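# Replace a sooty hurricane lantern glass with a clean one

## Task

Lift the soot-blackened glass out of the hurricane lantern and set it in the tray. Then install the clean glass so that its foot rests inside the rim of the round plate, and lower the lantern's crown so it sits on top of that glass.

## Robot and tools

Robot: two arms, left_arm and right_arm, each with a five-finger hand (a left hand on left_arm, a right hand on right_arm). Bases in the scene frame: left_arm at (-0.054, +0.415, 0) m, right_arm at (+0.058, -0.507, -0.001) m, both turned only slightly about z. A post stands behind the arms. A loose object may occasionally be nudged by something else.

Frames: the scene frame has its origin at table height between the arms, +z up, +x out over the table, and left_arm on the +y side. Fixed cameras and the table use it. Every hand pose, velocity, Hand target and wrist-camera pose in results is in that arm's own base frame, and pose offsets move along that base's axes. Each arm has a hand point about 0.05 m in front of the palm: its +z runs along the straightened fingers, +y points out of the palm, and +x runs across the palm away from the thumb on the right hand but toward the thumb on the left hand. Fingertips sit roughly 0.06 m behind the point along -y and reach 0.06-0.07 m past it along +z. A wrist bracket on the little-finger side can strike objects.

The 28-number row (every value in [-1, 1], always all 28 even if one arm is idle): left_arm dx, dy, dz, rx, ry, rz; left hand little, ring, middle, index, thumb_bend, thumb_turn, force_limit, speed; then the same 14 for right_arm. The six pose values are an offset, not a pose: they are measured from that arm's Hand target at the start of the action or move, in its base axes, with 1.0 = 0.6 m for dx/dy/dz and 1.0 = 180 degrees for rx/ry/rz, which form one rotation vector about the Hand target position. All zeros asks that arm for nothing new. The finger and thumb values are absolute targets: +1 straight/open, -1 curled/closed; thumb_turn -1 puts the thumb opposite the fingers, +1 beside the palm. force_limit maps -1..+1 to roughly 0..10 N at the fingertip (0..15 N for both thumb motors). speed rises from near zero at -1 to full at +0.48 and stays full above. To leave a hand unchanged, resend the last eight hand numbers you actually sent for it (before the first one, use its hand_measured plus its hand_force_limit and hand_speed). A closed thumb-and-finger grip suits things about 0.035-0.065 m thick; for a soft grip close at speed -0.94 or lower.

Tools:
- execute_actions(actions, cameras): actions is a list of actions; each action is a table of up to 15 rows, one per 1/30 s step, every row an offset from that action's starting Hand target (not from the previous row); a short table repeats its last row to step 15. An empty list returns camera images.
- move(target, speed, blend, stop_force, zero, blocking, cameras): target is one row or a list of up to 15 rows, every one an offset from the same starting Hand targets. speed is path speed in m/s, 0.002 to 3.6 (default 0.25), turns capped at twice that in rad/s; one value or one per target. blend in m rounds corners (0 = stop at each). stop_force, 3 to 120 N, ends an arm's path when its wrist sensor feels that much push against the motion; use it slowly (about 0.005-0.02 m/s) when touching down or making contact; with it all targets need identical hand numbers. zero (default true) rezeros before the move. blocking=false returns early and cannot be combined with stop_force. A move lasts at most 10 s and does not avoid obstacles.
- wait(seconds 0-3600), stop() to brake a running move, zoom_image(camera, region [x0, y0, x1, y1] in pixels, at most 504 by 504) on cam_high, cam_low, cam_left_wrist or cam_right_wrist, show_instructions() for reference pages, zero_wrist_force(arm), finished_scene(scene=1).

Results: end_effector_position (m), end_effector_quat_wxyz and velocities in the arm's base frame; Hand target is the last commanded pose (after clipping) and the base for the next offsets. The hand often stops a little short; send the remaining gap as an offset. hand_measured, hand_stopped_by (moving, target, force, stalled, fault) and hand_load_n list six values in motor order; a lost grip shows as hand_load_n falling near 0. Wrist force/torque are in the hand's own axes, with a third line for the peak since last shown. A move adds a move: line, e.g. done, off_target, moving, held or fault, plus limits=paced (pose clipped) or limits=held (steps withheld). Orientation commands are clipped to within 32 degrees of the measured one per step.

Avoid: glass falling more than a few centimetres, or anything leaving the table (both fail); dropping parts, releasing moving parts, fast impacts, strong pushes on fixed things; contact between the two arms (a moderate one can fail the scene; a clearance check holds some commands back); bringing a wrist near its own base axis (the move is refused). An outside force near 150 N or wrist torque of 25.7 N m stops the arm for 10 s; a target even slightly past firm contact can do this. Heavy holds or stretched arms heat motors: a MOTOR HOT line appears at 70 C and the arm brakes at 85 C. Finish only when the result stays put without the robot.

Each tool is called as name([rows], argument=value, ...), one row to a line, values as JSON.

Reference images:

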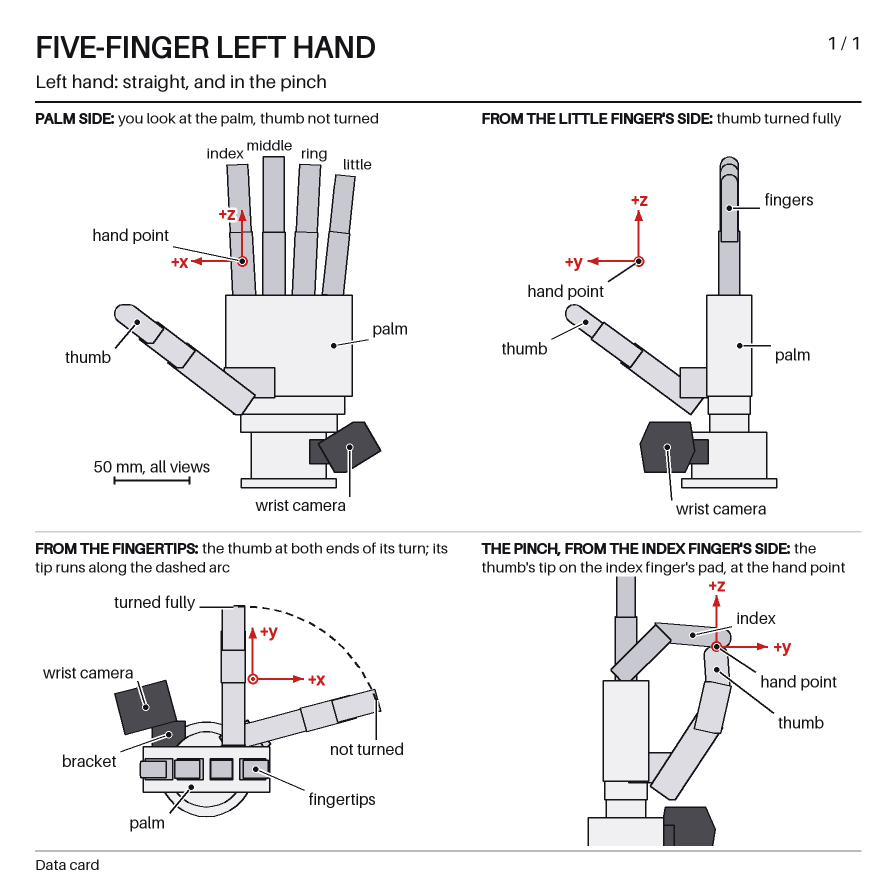

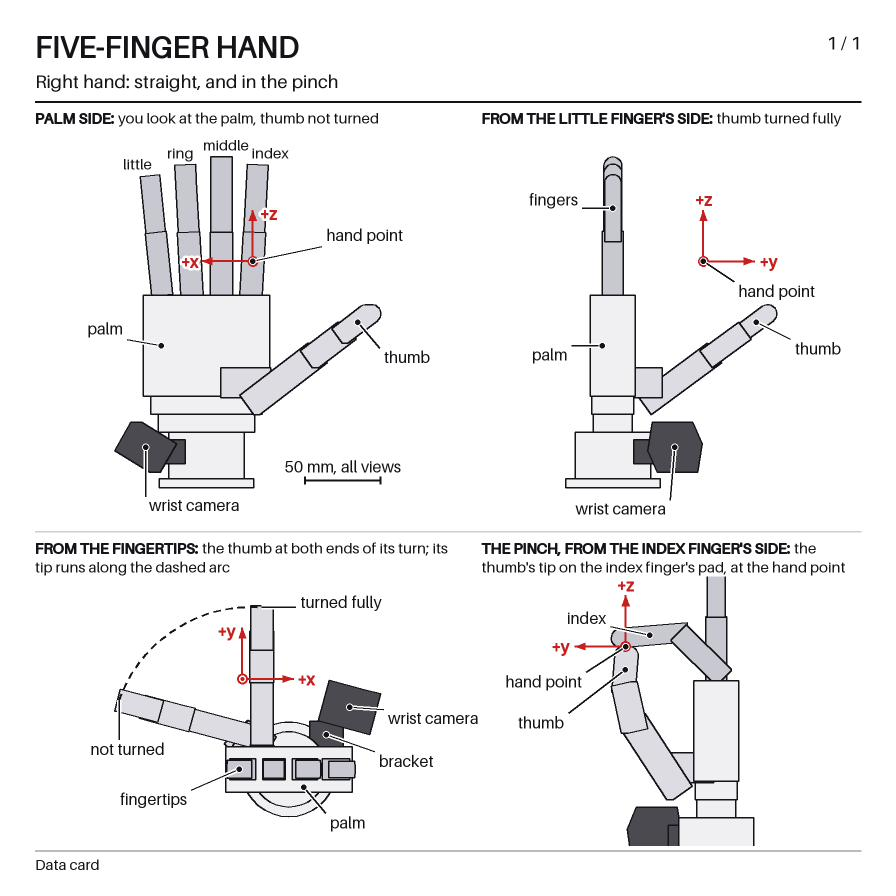

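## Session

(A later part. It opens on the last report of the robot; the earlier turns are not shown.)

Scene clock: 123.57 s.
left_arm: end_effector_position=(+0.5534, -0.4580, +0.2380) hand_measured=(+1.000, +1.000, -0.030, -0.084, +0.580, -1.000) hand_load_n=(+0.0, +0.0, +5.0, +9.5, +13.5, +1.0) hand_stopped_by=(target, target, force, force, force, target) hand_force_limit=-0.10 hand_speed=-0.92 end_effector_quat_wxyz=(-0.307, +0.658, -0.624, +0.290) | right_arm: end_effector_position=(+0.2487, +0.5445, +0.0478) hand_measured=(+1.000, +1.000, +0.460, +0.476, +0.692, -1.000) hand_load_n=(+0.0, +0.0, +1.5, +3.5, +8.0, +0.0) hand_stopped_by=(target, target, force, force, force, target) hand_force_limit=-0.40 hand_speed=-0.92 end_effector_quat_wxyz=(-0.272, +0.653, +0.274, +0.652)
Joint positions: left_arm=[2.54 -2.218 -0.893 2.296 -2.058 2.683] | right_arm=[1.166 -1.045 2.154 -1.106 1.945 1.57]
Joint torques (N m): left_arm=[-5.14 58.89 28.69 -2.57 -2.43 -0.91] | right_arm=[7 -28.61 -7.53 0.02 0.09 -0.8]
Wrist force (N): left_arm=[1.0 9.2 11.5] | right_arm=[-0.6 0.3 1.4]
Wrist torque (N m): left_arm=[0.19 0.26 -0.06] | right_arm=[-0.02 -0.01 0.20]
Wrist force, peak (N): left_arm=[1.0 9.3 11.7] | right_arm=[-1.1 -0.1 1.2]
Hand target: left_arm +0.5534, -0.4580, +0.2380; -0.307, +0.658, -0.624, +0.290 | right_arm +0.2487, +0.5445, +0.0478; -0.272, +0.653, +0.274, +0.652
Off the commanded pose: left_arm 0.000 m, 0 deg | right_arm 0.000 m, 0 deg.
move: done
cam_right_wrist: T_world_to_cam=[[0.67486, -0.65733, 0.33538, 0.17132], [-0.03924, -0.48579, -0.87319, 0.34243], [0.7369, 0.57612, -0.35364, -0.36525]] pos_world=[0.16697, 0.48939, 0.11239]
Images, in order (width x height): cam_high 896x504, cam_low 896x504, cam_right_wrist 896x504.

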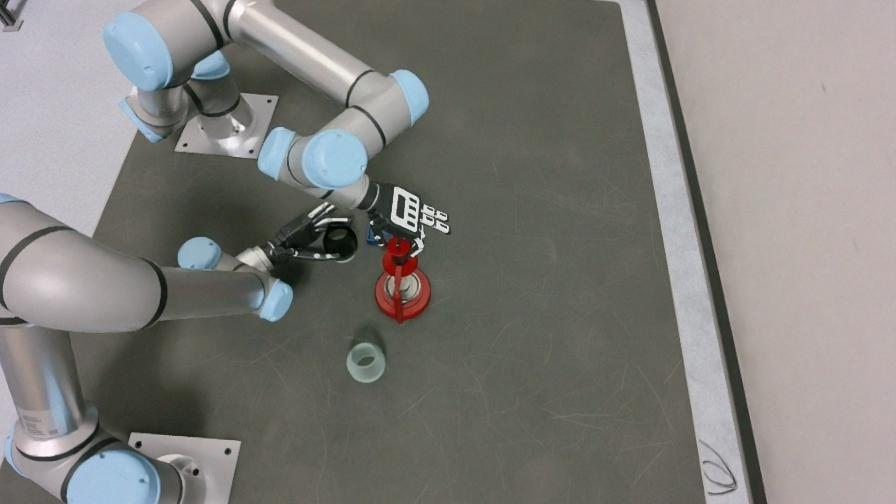

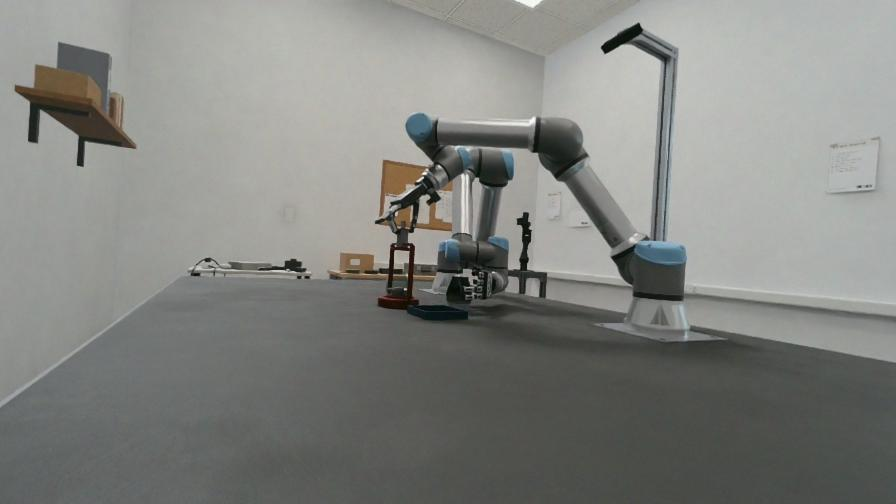

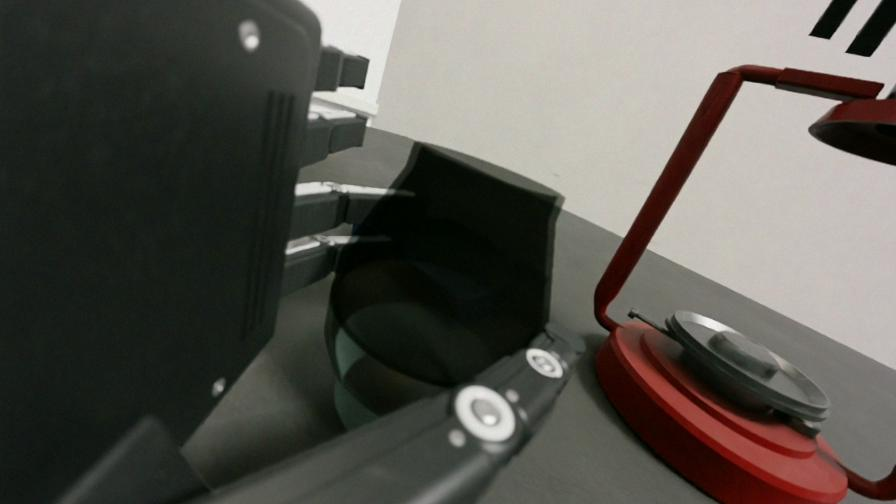

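move([
  [0, 0, 0, 0, 0, 0, 1, 1, -0.4, -0.4, 0.1, -1, -0.1, -0.92, 0, 0, 0.0667, 0, 0, 0, 1, 1, 0.0, 0.0, 0.2, -1, -0.4, -0.92],
  [0, 0, 0, 0, 0, 0, 1, 1, -0.4, -0.4, 0.1, -1, -0.1, -0.92, 0.1849, 0.1461, 0.0667, 0, 0, 0, 1, 1, 0.0, 0.0, 0.2, -1, -0.4, -0.92],
], speed=[0.04, 0.1], blend=0.01, cameras=["all"])

zoom_image(camera="cam_low", region=[375, 220, 515, 340])

zoom_image(camera="cam_high", region=[320, 160, 450, 290])

Scene clock: 127.43 s.
left_arm: end_effector_position=(+0.5534, -0.4580, +0.2380) hand_measured=(+1.000, +1.000, -0.030, -0.084, +0.580, -1.000) hand_load_n=(+0.0, +0.0, +5.0, +9.5, +13.5, +1.0) hand_stopped_by=(target, target, force, force, force, target) hand_force_limit=-0.10 hand_speed=-0.92 end_effector_quat_wxyz=(-0.307, +0.658, -0.624, +0.290) | right_arm: end_effector_position=(+0.3597, +0.6320, +0.0878) hand_measured=(+1.000, +1.000, +0.460, +0.476, +0.692, -1.000) hand_load_n=(+0.0, +0.0, +1.5, +3.5, +8.0, +0.0) hand_stopped_by=(target, target, force, force, force, target) hand_force_limit=-0.40 hand_speed=-0.92 end_effector_quat_wxyz=(-0.272, +0.653, +0.274, +0.652)
Joint positions: left_arm=[2.54 -2.218 -0.893 2.296 -2.058 2.683] | right_arm=[1.033 -0.971 1.821 -0.846 1.812 1.57]
Joint torques (N m): left_arm=[-5.15 58.07 28.86 -2.68 -2.45 -0.86] | right_arm=[8.08 -42.77 -20.6 -2.08 1.03 -2.07]
Wrist force (N): left_arm=[1.0 9.1 11.6] | right_arm=[-0.9 0.2 0.9]
Wrist torque (N m): left_arm=[0.18 0.26 -0.06] | right_arm=[0.00 0.07 0.19]
Wrist force, peak (N): left_arm=[1.2 9.3 11.7] | right_arm=[-0.7 0.0 2.2]
Hand target: left_arm +0.5534, -0.4580, +0.2380; -0.307, +0.658, -0.624, +0.290 | right_arm +0.3597, +0.6321, +0.0879; -0.272, +0.653, +0.274, +0.652
Off the commanded pose: left_arm 0.000 m, 0 deg | right_arm 0.000 m, 0 deg.
move: done
cam_left_wrist: T_world_to_cam=[[0.63424, -0.24261, 0.73408, -0.63746], [-0.44776, -0.88931, 0.09294, -0.17231], [0.63028, -0.38764, -0.67267, -0.25279]] pos_world=[0.48648, -0.40588, 0.31392]
cam_right_wrist: T_world_to_cam=[[0.67479, -0.65737, 0.33544, 0.14061], [-0.03931, -0.48589, -0.87313, 0.42434], [0.73696, 0.576, -0.35372, -0.48329]] pos_world=[0.27797, 0.57699, 0.15239]

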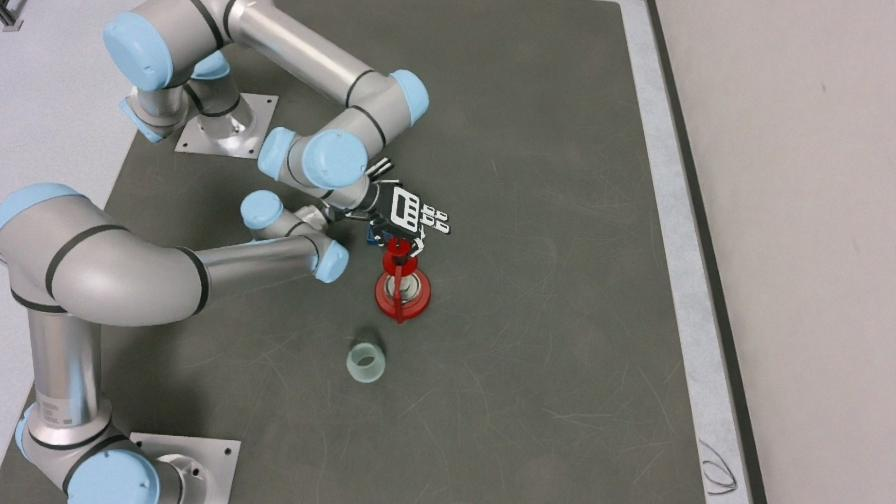

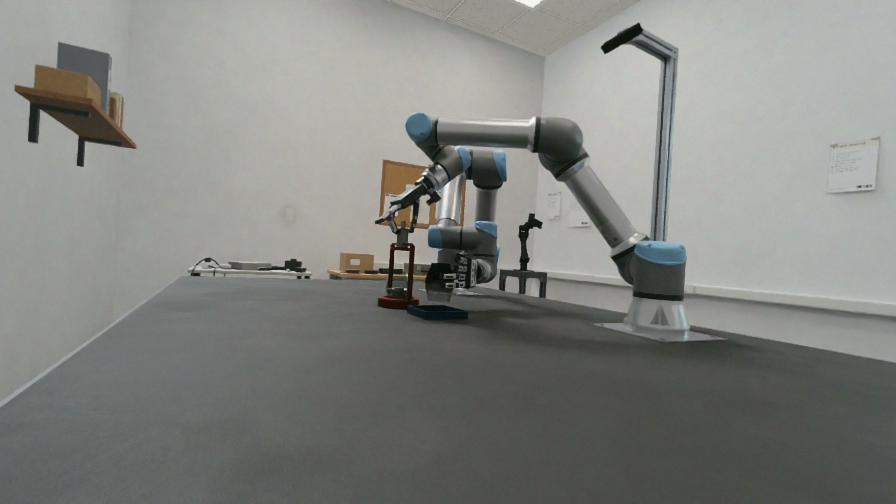

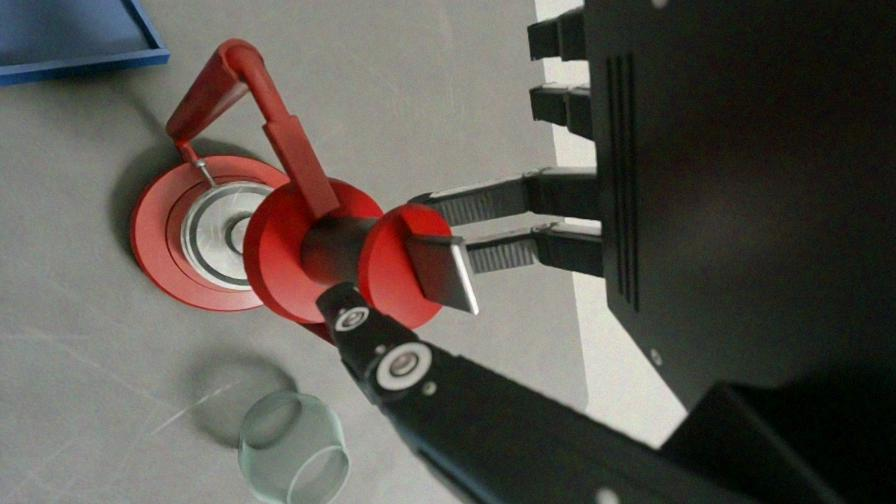

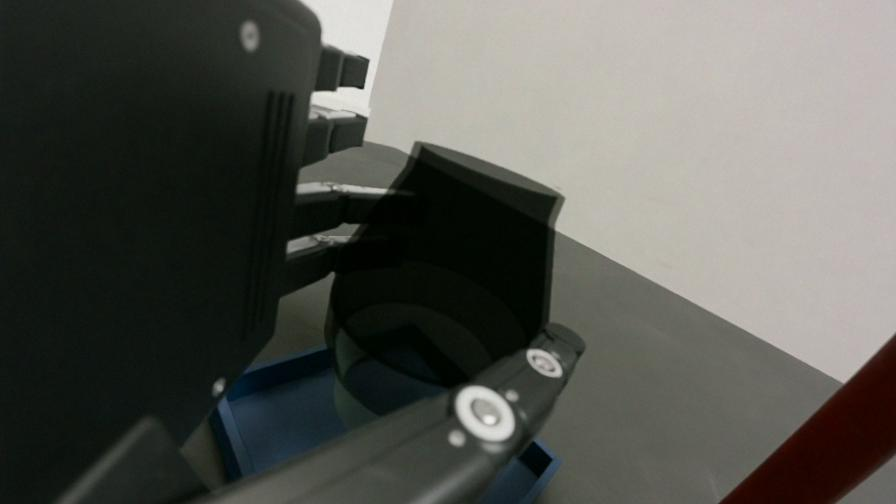

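Scaled by 3.600 from the camera's image (finer frame: 1280x720).

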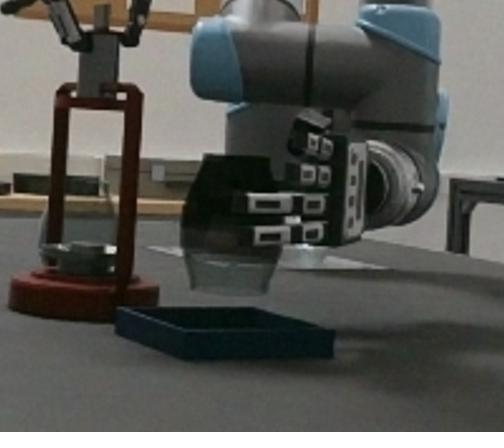

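Scaled by 3.877 from the camera's image (finer frame: 1280x720).

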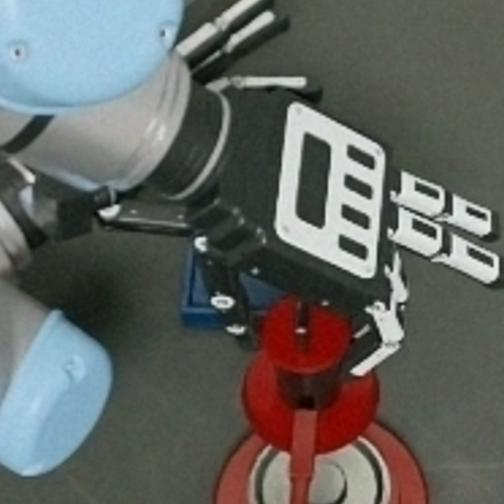

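move(target=[0, 0, 0, 0, 0, 0, 1, 1, -0.4, -0.4, 0.1, -1, -0.1, -0.92, 0, 0, -0.052, 0, 0, 0, 1, 1, 0.0, 0.0, 0.2, -1, -0.4, -0.92], speed=0.05, cameras=[])

move(target=[0, 0, 0, 0, 0, 0, 1, 1, -0.4, -0.4, 0.1, -1, -0.1, -0.92, 0, 0, -0.025, 0, 0, 0, 1, 1, 0.0, 0.0, 0.2, -1, -0.4, -0.92], speed=0.005, stop_force=3, cameras=["cam_low", "cam_right_wrist"])

zoom_image(camera="cam_low", region=[375, 220, 515, 340])

Scene clock: 128.60 s.
left_arm: end_effector_position=(+0.5534, -0.4580, +0.2380) hand_measured=(+1.000, +1.000, -0.030, -0.084, +0.580, -1.000) hand_load_n=(+0.0, +0.0, +5.0, +9.5, +13.5, +1.0) hand_stopped_by=(target, target, force, force, force, target) hand_force_limit=-0.10 hand_speed=-0.92 end_effector_quat_wxyz=(-0.307, +0.658, -0.624, +0.290) | right_arm: end_effector_position=(+0.3596, +0.6321, +0.0566) hand_measured=(+1.000, +1.000, +0.460, +0.476, +0.692, -1.000) hand_load_n=(+0.0, +0.0, +1.5, +3.5, +8.0, +0.5) hand_stopped_by=(target, target, force, force, force, target) hand_force_limit=-0.40 hand_speed=-0.92 end_effector_quat_wxyz=(-0.272, +0.653, +0.274, +0.652)
Joint positions: left_arm=[2.54 -2.218 -0.893 2.296 -2.058 2.683] | right_arm=[1.033 -0.913 1.828 -0.913 1.812 1.57]
Joint torques (N m): left_arm=[-5.06 58.11 28.87 -2.69 -2.48 -0.83] | right_arm=[9.19 -49.03 -18.53 0.02 -0.13 1.98]
Wrist force (N): left_arm=[1.0 9.0 11.3] | right_arm=[-0.8 0.0 0.9]
Wrist torque (N m): left_arm=[0.19 0.26 -0.06] | right_arm=[-0.02 0.05 0.19]
Wrist force, peak (N): left_arm=[1.2 9.4 11.7] | right_arm=[-1.5 0.1 1.2]
Hand target: left_arm +0.5534, -0.4580, +0.2380; -0.307, +0.658, -0.624, +0.290 | right_arm +0.3597, +0.6321, +0.0567; -0.272, +0.653, +0.274, +0.652
Off the commanded pose: left_arm 0.000 m, 0 deg | right_arm 0.000 m, 0 deg.
move: done

Scene clock: 130.47 s.
left_arm: end_effector_position=(+0.5534, -0.4580, +0.2380) hand_measured=(+1.000, +1.000, -0.030, -0.084, +0.580, -1.000) hand_load_n=(+0.0, +0.0, +5.0, +9.5, +13.5, +1.0) hand_stopped_by=(target, target, force, force, force, target) hand_force_limit=-0.10 hand_speed=-0.92 end_effector_quat_wxyz=(-0.307, +0.658, -0.624, +0.290) | right_arm: end_effector_position=(+0.3597, +0.6321, +0.0520) hand_measured=(+1.000, +1.000, +0.460, +0.476, +0.692, -1.000) hand_load_n=(+0.0, +0.0, +1.5, +4.0, +8.0, +0.0) hand_stopped_by=(target, target, force, force, force, target) hand_force_limit=-0.40 hand_speed=-0.92 end_effector_quat_wxyz=(-0.272, +0.653, +0.274, +0.652)
Joint positions: left_arm=[2.54 -2.218 -0.893 2.296 -2.058 2.683] | right_arm=[1.033 -0.904 1.829 -0.922 1.812 1.57]
Joint torques (N m): left_arm=[-5.24 57.7 29.12 -2.7 -2.54 -0.85] | right_arm=[6.73 -49.28 -10.67 0.16 -0.6 2]
Wrist force (N): left_arm=[1.0 9.2 11.7] | right_arm=[1.9 -0.5 1.0]
Wrist torque (N m): left_arm=[0.18 0.28 -0.06] | right_arm=[-0.04 0.01 0.28]
Wrist force, peak (N): left_arm=[1.1 9.4 11.6] | right_arm=[5.1 -1.8 0.9]
Hand target: left_arm +0.5534, -0.4580, +0.2380; -0.307, +0.658, -0.624, +0.290 | right_arm +0.3597, +0.6321, +0.0520; -0.272, +0.653, +0.274, +0.652 (not the last commanded pose)
Off the commanded pose: left_arm 0.000 m, 0 deg | right_arm 0.010 m, 0 deg.
move: contact (right_arm)
cam_right_wrist: T_world_to_cam=[[0.67486, -0.65733, 0.33538, 0.15272], [-0.03924, -0.48579, -0.87319, 0.39305], [0.7369, 0.57612, -0.35364, -0.49601]] pos_world=[0.27787, 0.57709, 0.11659]

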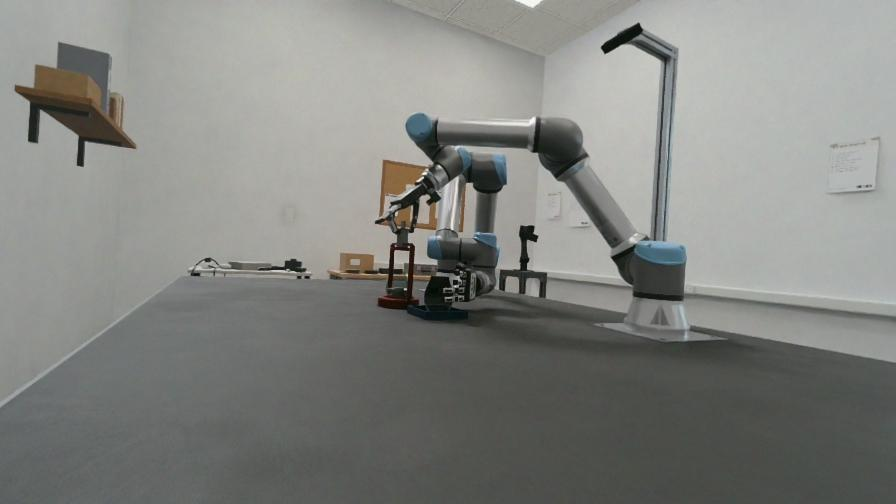

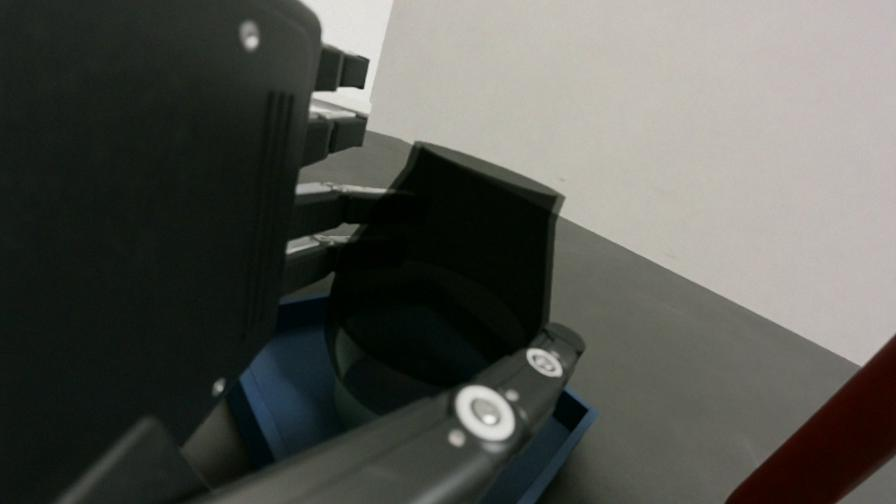

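Scaled by 3.600 from the camera's image (finer frame: 1280x720).

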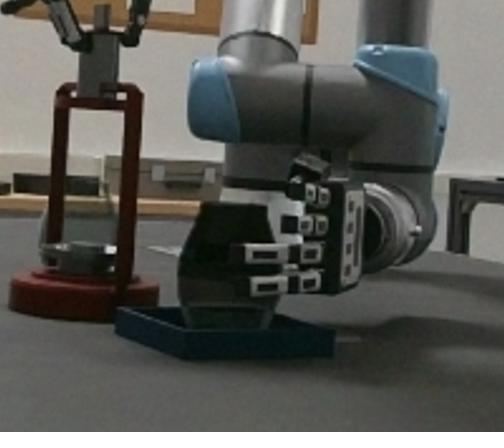

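move([
  [0, 0, 0, 0, 0, 0, 1, 1, -0.4, -0.4, 0.1, -1, -0.1, -0.92, 0, 0, 0, 0, 0, 0, 1, 1, 0.7, 0.7, 0.8, -1, -0.4, -0.8],
  [0, 0, 0, 0, 0, 0, 1, 1, -0.4, -0.4, 0.1, -1, -0.1, -0.92, 0, 0, 0, 0, 0, 0, 1, 1, 1, 1, 1, -1, -0.4, -0.5],
], speed=0.03, cameras=["cam_low", "cam_right_wrist"])

zoom_image(camera="cam_low", region=[375, 220, 515, 340])

Scene clock: 131.93 s.
left_arm: end_effector_position=(+0.5534, -0.4580, +0.2380) hand_measured=(+1.000, +1.000, -0.030, -0.084, +0.580, -1.000) hand_load_n=(+0.0, +0.0, +5.0, +9.5, +13.5, +1.0) hand_stopped_by=(target, target, force, force, force, target) hand_force_limit=-0.10 hand_speed=-0.92 end_effector_quat_wxyz=(-0.307, +0.658, -0.624, +0.290) | right_arm: end_effector_position=(+0.3597, +0.6321, +0.0520) hand_measured=(+1.000, +1.000, +1.000, +1.000, +1.000, -1.000) hand_load_n=(+0.0, +0.0, +0.0, +0.0, +0.0, +0.5) hand_stopped_by=(target, target, target, target, target, target) hand_force_limit=-0.40 hand_speed=-0.50 end_effector_quat_wxyz=(-0.272, +0.653, +0.274, +0.652)
Joint positions: left_arm=[2.54 -2.218 -0.893 2.296 -2.058 2.683] | right_arm=[1.033 -0.904 1.829 -0.922 1.812 1.57]
Joint torques (N m): left_arm=[-4.73 57.47 29.37 -2.67 -2.49 -0.95] | right_arm=[4.02 -48.64 -15.4 -1.25 -0.52 2.06]
Wrist force (N): left_arm=[1.0 9.2 11.6] | right_arm=[0.3 0.1 0.8]
Wrist torque (N m): left_arm=[0.19 0.27 -0.06] | right_arm=[0.00 0.05 0.19]
Wrist force, peak (N): left_arm=[1.1 9.4 11.6] | right_arm=[2.0 -0.5 1.2]
Hand target: left_arm +0.5534, -0.4580, +0.2380; -0.307, +0.658, -0.624, +0.290 | right_arm +0.3597, +0.6321, +0.0520; -0.272, +0.653, +0.274, +0.652
Off the commanded pose: left_arm 0.000 m, 0 deg | right_arm 0.000 m, 0 deg.
move: done
cam_right_wrist: T_world_to_cam=[[0.67486, -0.65733, 0.33538, 0.15272], [-0.03924, -0.48579, -0.87319, 0.39305], [0.7369, 0.57612, -0.35364, -0.49601]] pos_world=[0.27787, 0.57709, 0.11659]

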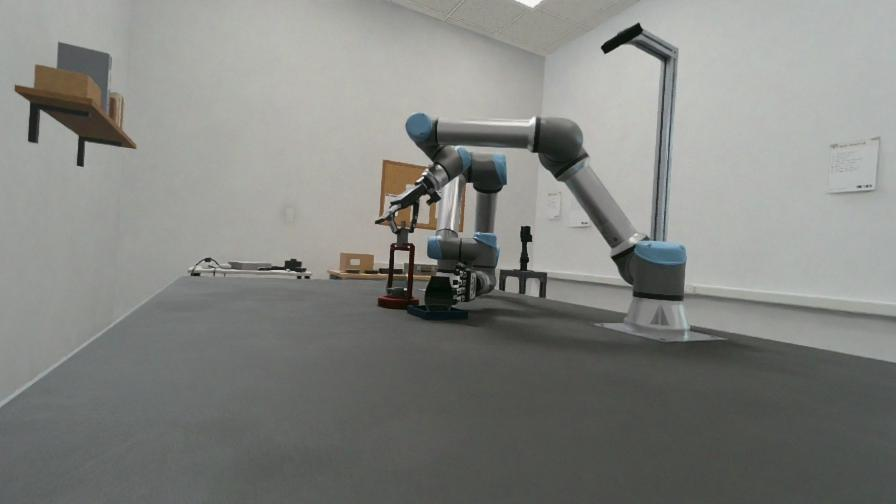

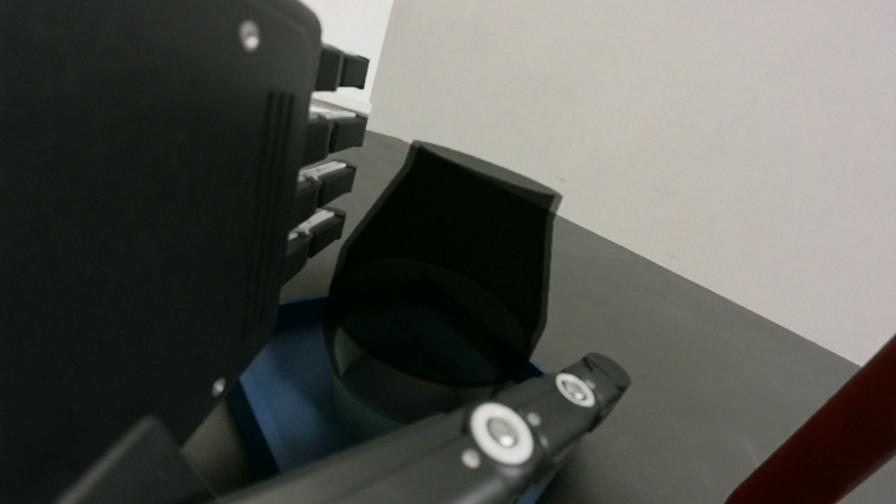

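Scaled by 3.600 from the camera's image (finer frame: 1280x720).

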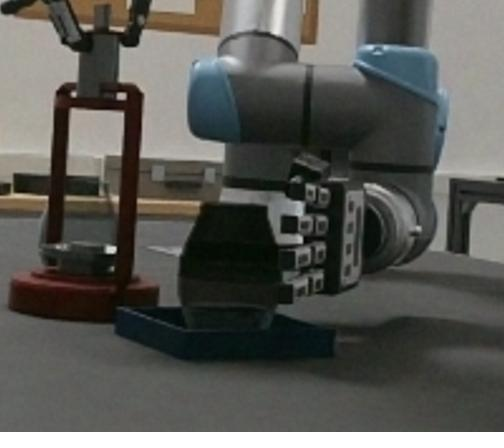

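move([
  [0, 0, 0, 0, 0, 0, 1, 1, -0.4, -0.4, 0.1, -1, -0.1, -0.92, -0.1414, -0.1414, 0.002, 0, 0, 0, 1, 1, 1, 1, 1, -1, -0.4, -0.5],
  [0, 0, 0, 0, 0, 0, 1, 1, -0.4, -0.4, 0.1, -1, -0.1, -0.92, -0.1714, -0.1714, 0.1, 0, 0, 0, 1, 1, 1, 1, 1, -1, -0.4, -0.5],
], speed=[0.05, 0.12], blend=0.01, cameras=["all"])

zoom_image(camera="cam_low", region=[375, 220, 515, 340])

zoom_image(camera="cam_high", region=[270, 180, 450, 390])

Scene clock: 136.40 s.
left_arm: end_effector_position=(+0.5534, -0.4580, +0.2380) hand_measured=(+1.000, +1.000, -0.030, -0.084, +0.580, -1.000) hand_load_n=(+0.0, +0.0, +5.0, +9.5, +13.5, +1.0) hand_stopped_by=(target, target, force, force, force, target) hand_force_limit=-0.10 hand_speed=-0.92 end_effector_quat_wxyz=(-0.307, +0.658, -0.624, +0.290) | right_arm: end_effector_position=(+0.2568, +0.5293, +0.1119) hand_measured=(+1.000, +1.000, +1.000, +1.000, +1.000, -1.000) hand_load_n=(+0.0, +0.0, +0.0, +0.0, +0.0, +0.0) hand_stopped_by=(target, target, target, target, target, target) hand_force_limit=-0.40 hand_speed=-0.50 end_effector_quat_wxyz=(-0.272, +0.653, +0.274, +0.652)
Joint positions: left_arm=[2.54 -2.218 -0.893 2.296 -2.058 2.683] | right_arm=[1.13 -1.224 2.174 -0.948 1.91 1.57]
Joint torques (N m): left_arm=[-5.12 56.76 28.87 -2.7 -2.45 -0.96] | right_arm=[-7.52 -36.5 -21.68 0.09 -1.4 2.24]
Wrist force (N): left_arm=[1.1 9.3 11.6] | right_arm=[0.5 0.3 0.8]
Wrist torque (N m): left_arm=[0.22 0.26 -0.06] | right_arm=[0.05 0.00 0.17]
Wrist force, peak (N): left_arm=[1.0 9.3 11.7] | right_arm=[0.4 0.1 1.7]
Hand target: left_arm +0.5534, -0.4580, +0.2380; -0.307, +0.658, -0.624, +0.290 | right_arm +0.2568, +0.5293, +0.1120; -0.272, +0.653, +0.274, +0.652
Off the commanded pose: left_arm 0.000 m, 0 deg | right_arm 0.000 m, 0 deg.
move: done
cam_left_wrist: T_world_to_cam=[[0.63424, -0.24261, 0.73408, -0.63746], [-0.44776, -0.88931, 0.09294, -0.17231], [0.63028, -0.38764, -0.67267, -0.25279]] pos_world=[0.48648, -0.40588, 0.31392]
cam_right_wrist: T_world_to_cam=[[0.67487, -0.65728, 0.33546, 0.13433], [-0.03917, -0.48586, -0.87316, 0.39135], [0.7369, 0.57613, -0.35364, -0.33979]] pos_world=[0.17507, 0.47419, 0.17649]

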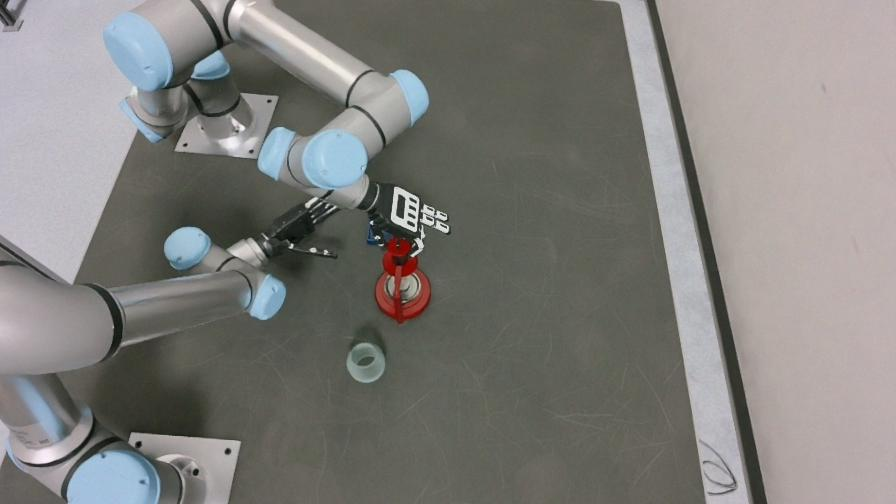

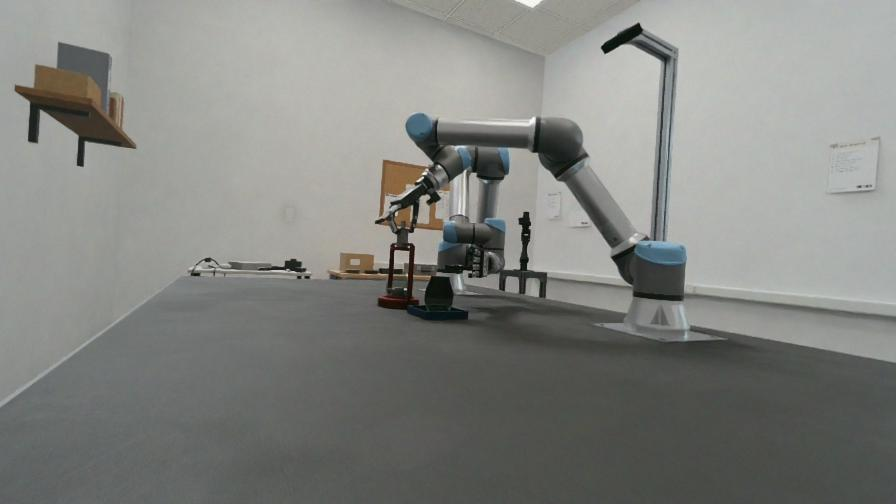

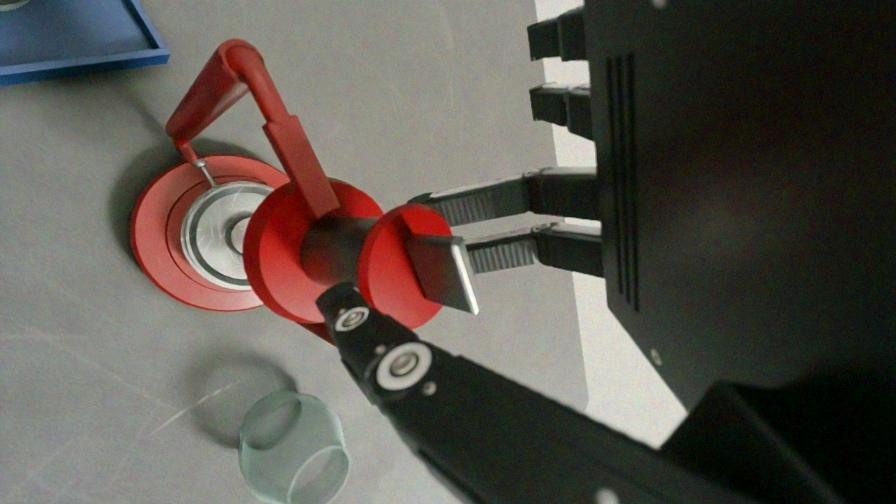

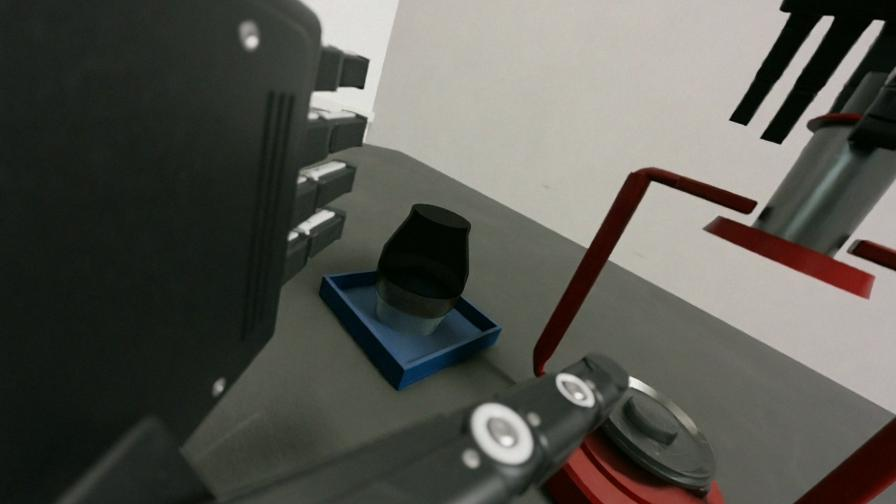

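Scaled by 3.600 from the camera's image (finer frame: 1280x720).

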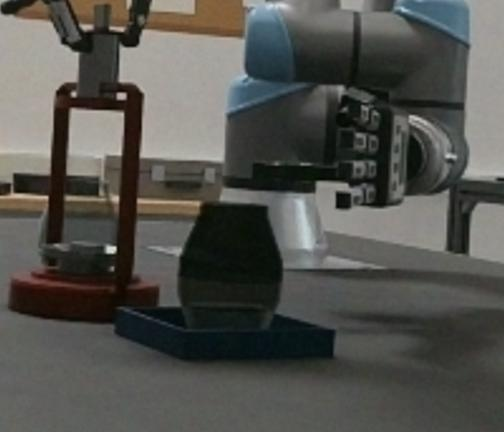

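Scaled by 2.400 from the camera's image (finer frame: 1280x720).

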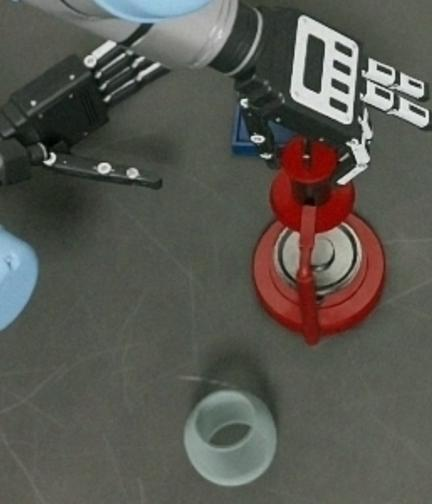

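move([
  [0, 0, 0, 0, 0, 0, 1, 1, -0.4, -0.4, 0.1, -1, -0.1, -0.92, -0.0453, -0.235, 0.0633, 0, 0, -0.1667, 1, 1, 1, 1, 1, -1, -0.4, -0.5],
  [0, 0, 0, 0, 0, 0, 1, 1, -0.4, -0.4, 0.1, -1, -0.1, -0.92, 0.0309, -0.4245, 0.0633, 0, 0, -0.2222, 1, 1, 1, 1, 1, -1, -0.4, -0.5],
  [0, 0, 0, 0, 0, 0, 1, 1, -0.4, -0.4, 0.1, -1, -0.1, -0.92, 0.1325, -0.4239, 0.0633, 0, 0, -0.2222, 1, 1, 1, 1, 1, -1, -0.4, -0.5],
], speed=0.12, blend=[0.02, 0.01, 0], cameras=["all"])

zoom_image(camera="cam_high", region=[300, 230, 460, 410])

Scene clock: 141.70 s.
left_arm: end_effector_position=(+0.5534, -0.4580, +0.2380) hand_measured=(+1.000, +1.000, -0.030, -0.084, +0.580, -1.000) hand_load_n=(+0.0, +0.0, +5.0, +9.0, +13.5, +1.0) hand_stopped_by=(target, target, force, force, force, target) hand_force_limit=-0.10 hand_speed=-0.92 end_effector_quat_wxyz=(-0.307, +0.658, -0.624, +0.290) | right_arm: end_effector_position=(+0.3363, +0.2750, +0.1500) hand_measured=(+1.000, +1.000, +1.000, +1.000, +1.000, -1.000) hand_load_n=(+0.0, +0.0, +0.0, +0.0, +0.0, +0.5) hand_stopped_by=(target, target, target, target, target, target) hand_force_limit=-0.40 hand_speed=-0.50 end_effector_quat_wxyz=(-0.032, +0.707, +0.034, +0.705)
Joint positions: left_arm=[2.54 -2.218 -0.893 2.296 -2.058 2.683] | right_arm=[0.888 -1.463 2.35 -0.883 2.365 1.572]
Joint torques (N m): left_arm=[-4.94 57.13 28.74 -2.66 -2.49 -0.89] | right_arm=[-5.37 -27.13 -9.19 -2.07 -1.07 -0.45]
Wrist force (N): left_arm=[1.1 9.4 11.5] | right_arm=[0.8 0.1 0.8]
Wrist torque (N m): left_arm=[0.22 0.26 -0.06] | right_arm=[-0.01 -0.06 0.22]
Wrist force, peak (N): left_arm=[1.0 9.3 11.7] | right_arm=[0.5 0.1 2.0]
Hand target: left_arm +0.5534, -0.4580, +0.2380; -0.307, +0.658, -0.624, +0.290 | right_arm +0.3363, +0.2750, +0.1500; -0.032, +0.707, +0.034, +0.705
Off the commanded pose: left_arm 0.000 m, 0 deg | right_arm 0.000 m, 0 deg.
move: done
cam_left_wrist: T_world_to_cam=[[0.63424, -0.24261, 0.73408, -0.63746], [-0.44776, -0.88931, 0.09294, -0.17231], [0.63028, -0.38764, -0.67267, -0.25279]] pos_world=[0.48648, -0.40588, 0.31392]
cam_right_wrist: T_world_to_cam=[[0.09443, -0.93729, 0.33552, 0.17297], [-0.34232, -0.34704, -0.87314, 0.36786], [0.93482, -0.0324, -0.35363, -0.13764]] pos_world=[0.23826, 0.28532, 0.21449]

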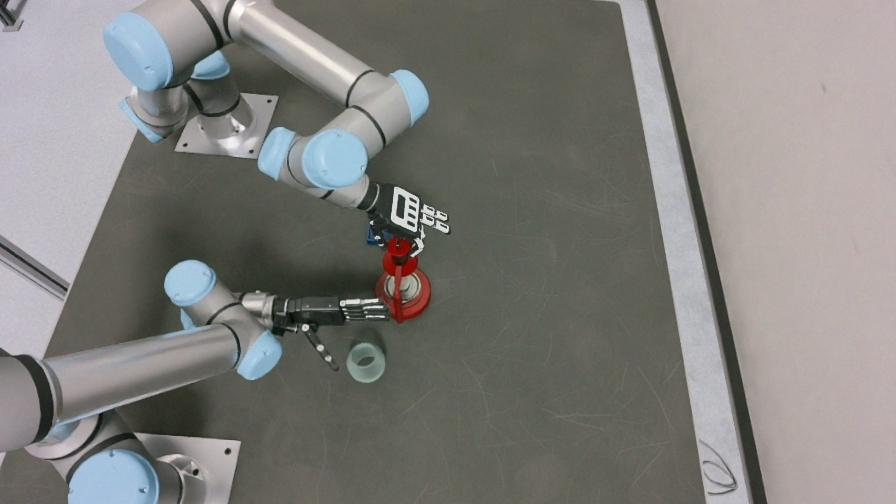

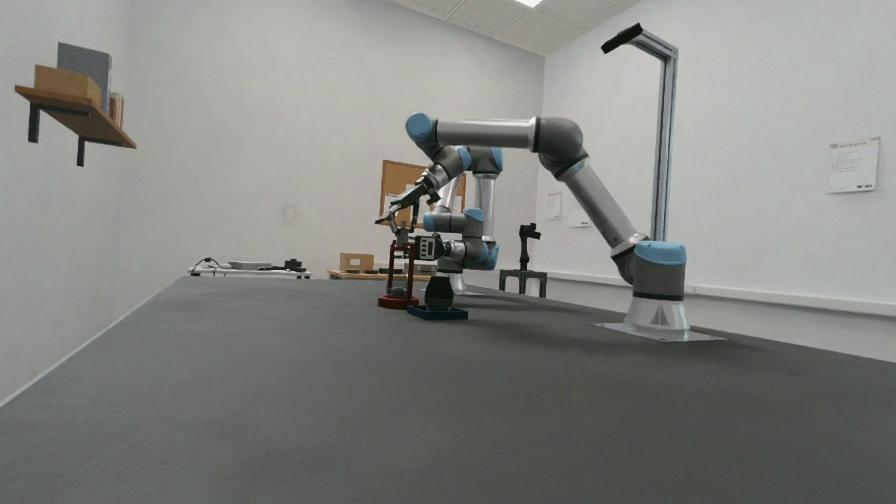

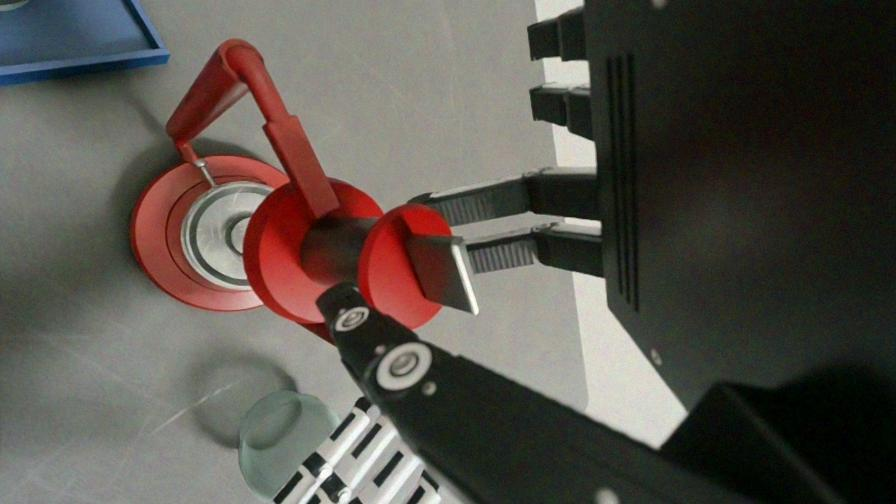

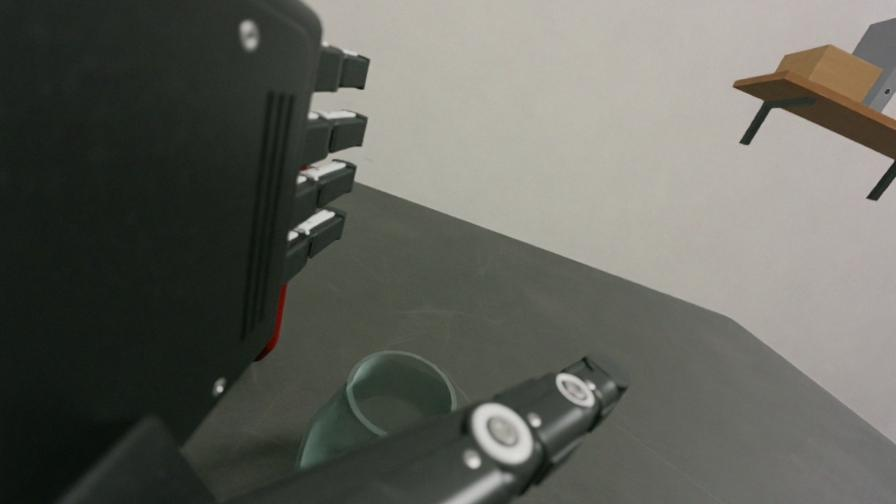

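Scaled by 2.800 from the camera's image (finer frame: 1280x720).

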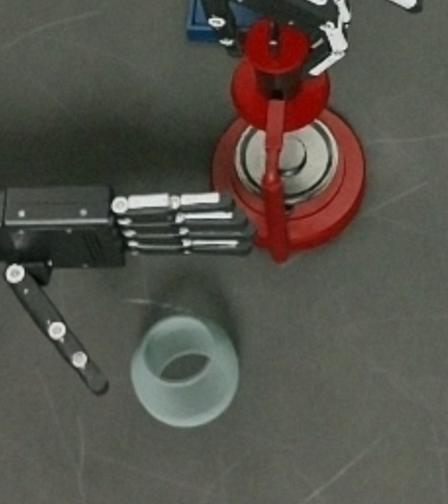

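move(target=[0, 0, 0, 0, 0, 0, 1, 1, -0.4, -0.4, 0.1, -1, -0.1, -0.92, 0, 0, -0.125, 0, 0, 0, 1, 1, 1, 1, 1, -1, -0.4, -0.5], speed=0.06, stop_force=6, cameras=["cam_high", "cam_right_wrist"])

zoom_image(camera="cam_high", region=[300, 230, 460, 410])

Scene clock: 144.23 s.
left_arm: end_effector_position=(+0.5534, -0.4580, +0.2380) hand_measured=(+1.000, +1.000, -0.030, -0.084, +0.580, -1.000) hand_load_n=(+0.0, +0.0, +5.5, +9.5, +13.5, +1.0) hand_stopped_by=(target, target, force, force, force, target) hand_force_limit=-0.10 hand_speed=-0.92 end_effector_quat_wxyz=(-0.307, +0.658, -0.624, +0.290) | right_arm: end_effector_position=(+0.3363, +0.2750, +0.0750) hand_measured=(+1.000, +1.000, +1.000, +1.000, +1.000, -1.000) hand_load_n=(+0.0, +0.0, +0.0, +0.0, +0.0, +0.5) hand_stopped_by=(target, target, target, target, target, target) hand_force_limit=-0.40 hand_speed=-0.50 end_effector_quat_wxyz=(-0.032, +0.707, +0.034, +0.705)
Joint positions: left_arm=[2.54 -2.218 -0.893 2.296 -2.058 2.683] | right_arm=[0.888 -1.245 2.402 -1.153 2.365 1.572]
Joint torques (N m): left_arm=[-5.3 56.77 28.79 -2.65 -2.52 -0.92] | right_arm=[-7.71 -18.27 -17.51 -2.06 0.63 -1.99]
Wrist force (N): left_arm=[1.1 9.1 11.5] | right_arm=[0.4 0.4 1.4]
Wrist torque (N m): left_arm=[0.18 0.25 -0.05] | right_arm=[0.01 0.00 0.19]
Wrist force, peak (N): left_arm=[1.0 9.3 11.7] | right_arm=[0.4 0.4 1.4]
Hand target: left_arm +0.5534, -0.4580, +0.2380; -0.307, +0.658, -0.624, +0.290 | right_arm +0.3363, +0.2750, +0.0750; -0.032, +0.707, +0.034, +0.705
Off the commanded pose: left_arm 0.000 m, 0 deg | right_arm 0.000 m, 0 deg.
move: done
cam_right_wrist: T_world_to_cam=[[0.09448, -0.93733, 0.33538, 0.19815], [-0.3423, -0.34693, -0.87319, 0.30234], [0.93483, -0.0323, -0.35363, -0.16418]] pos_world=[0.23826, 0.28532, 0.13949]

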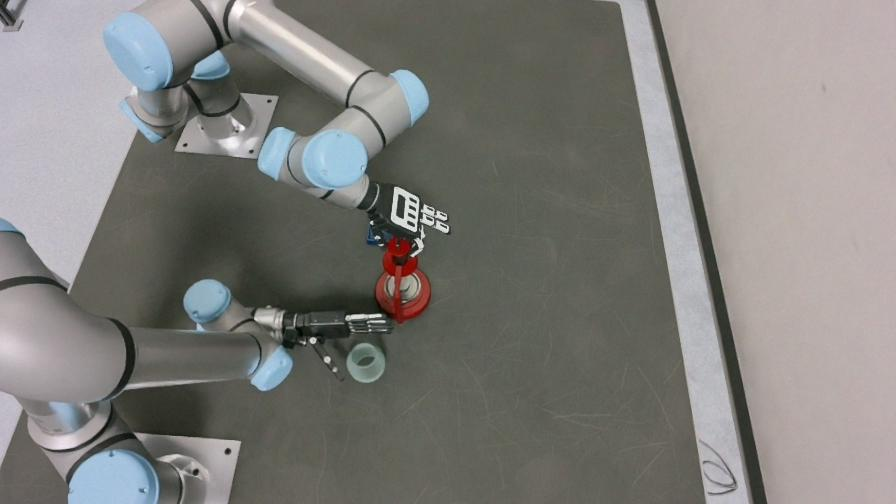

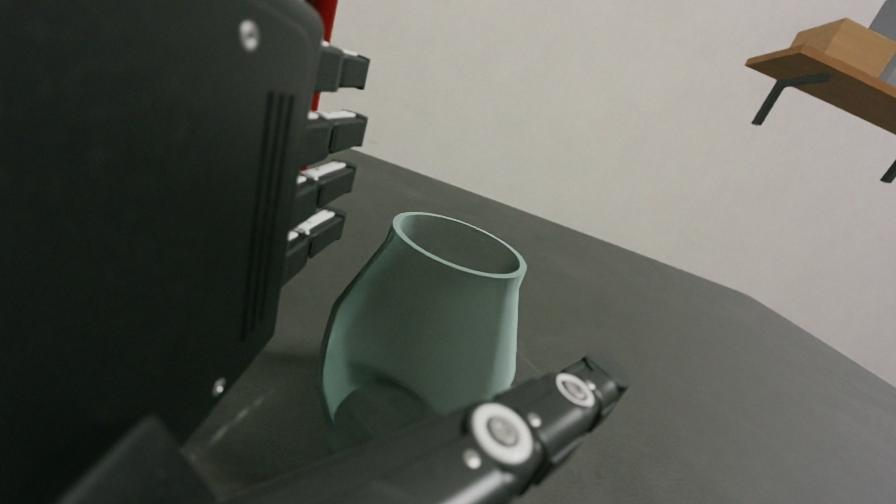

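Scaled by 2.800 from the camera's image (finer frame: 1280x720).

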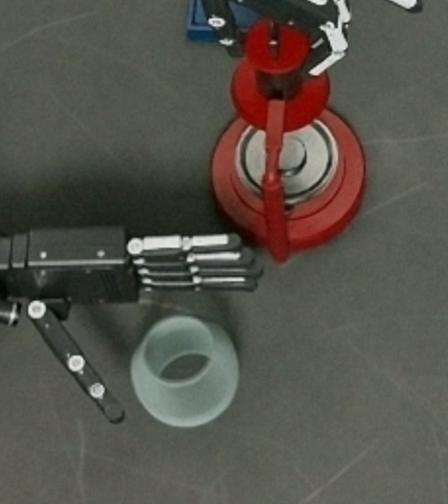

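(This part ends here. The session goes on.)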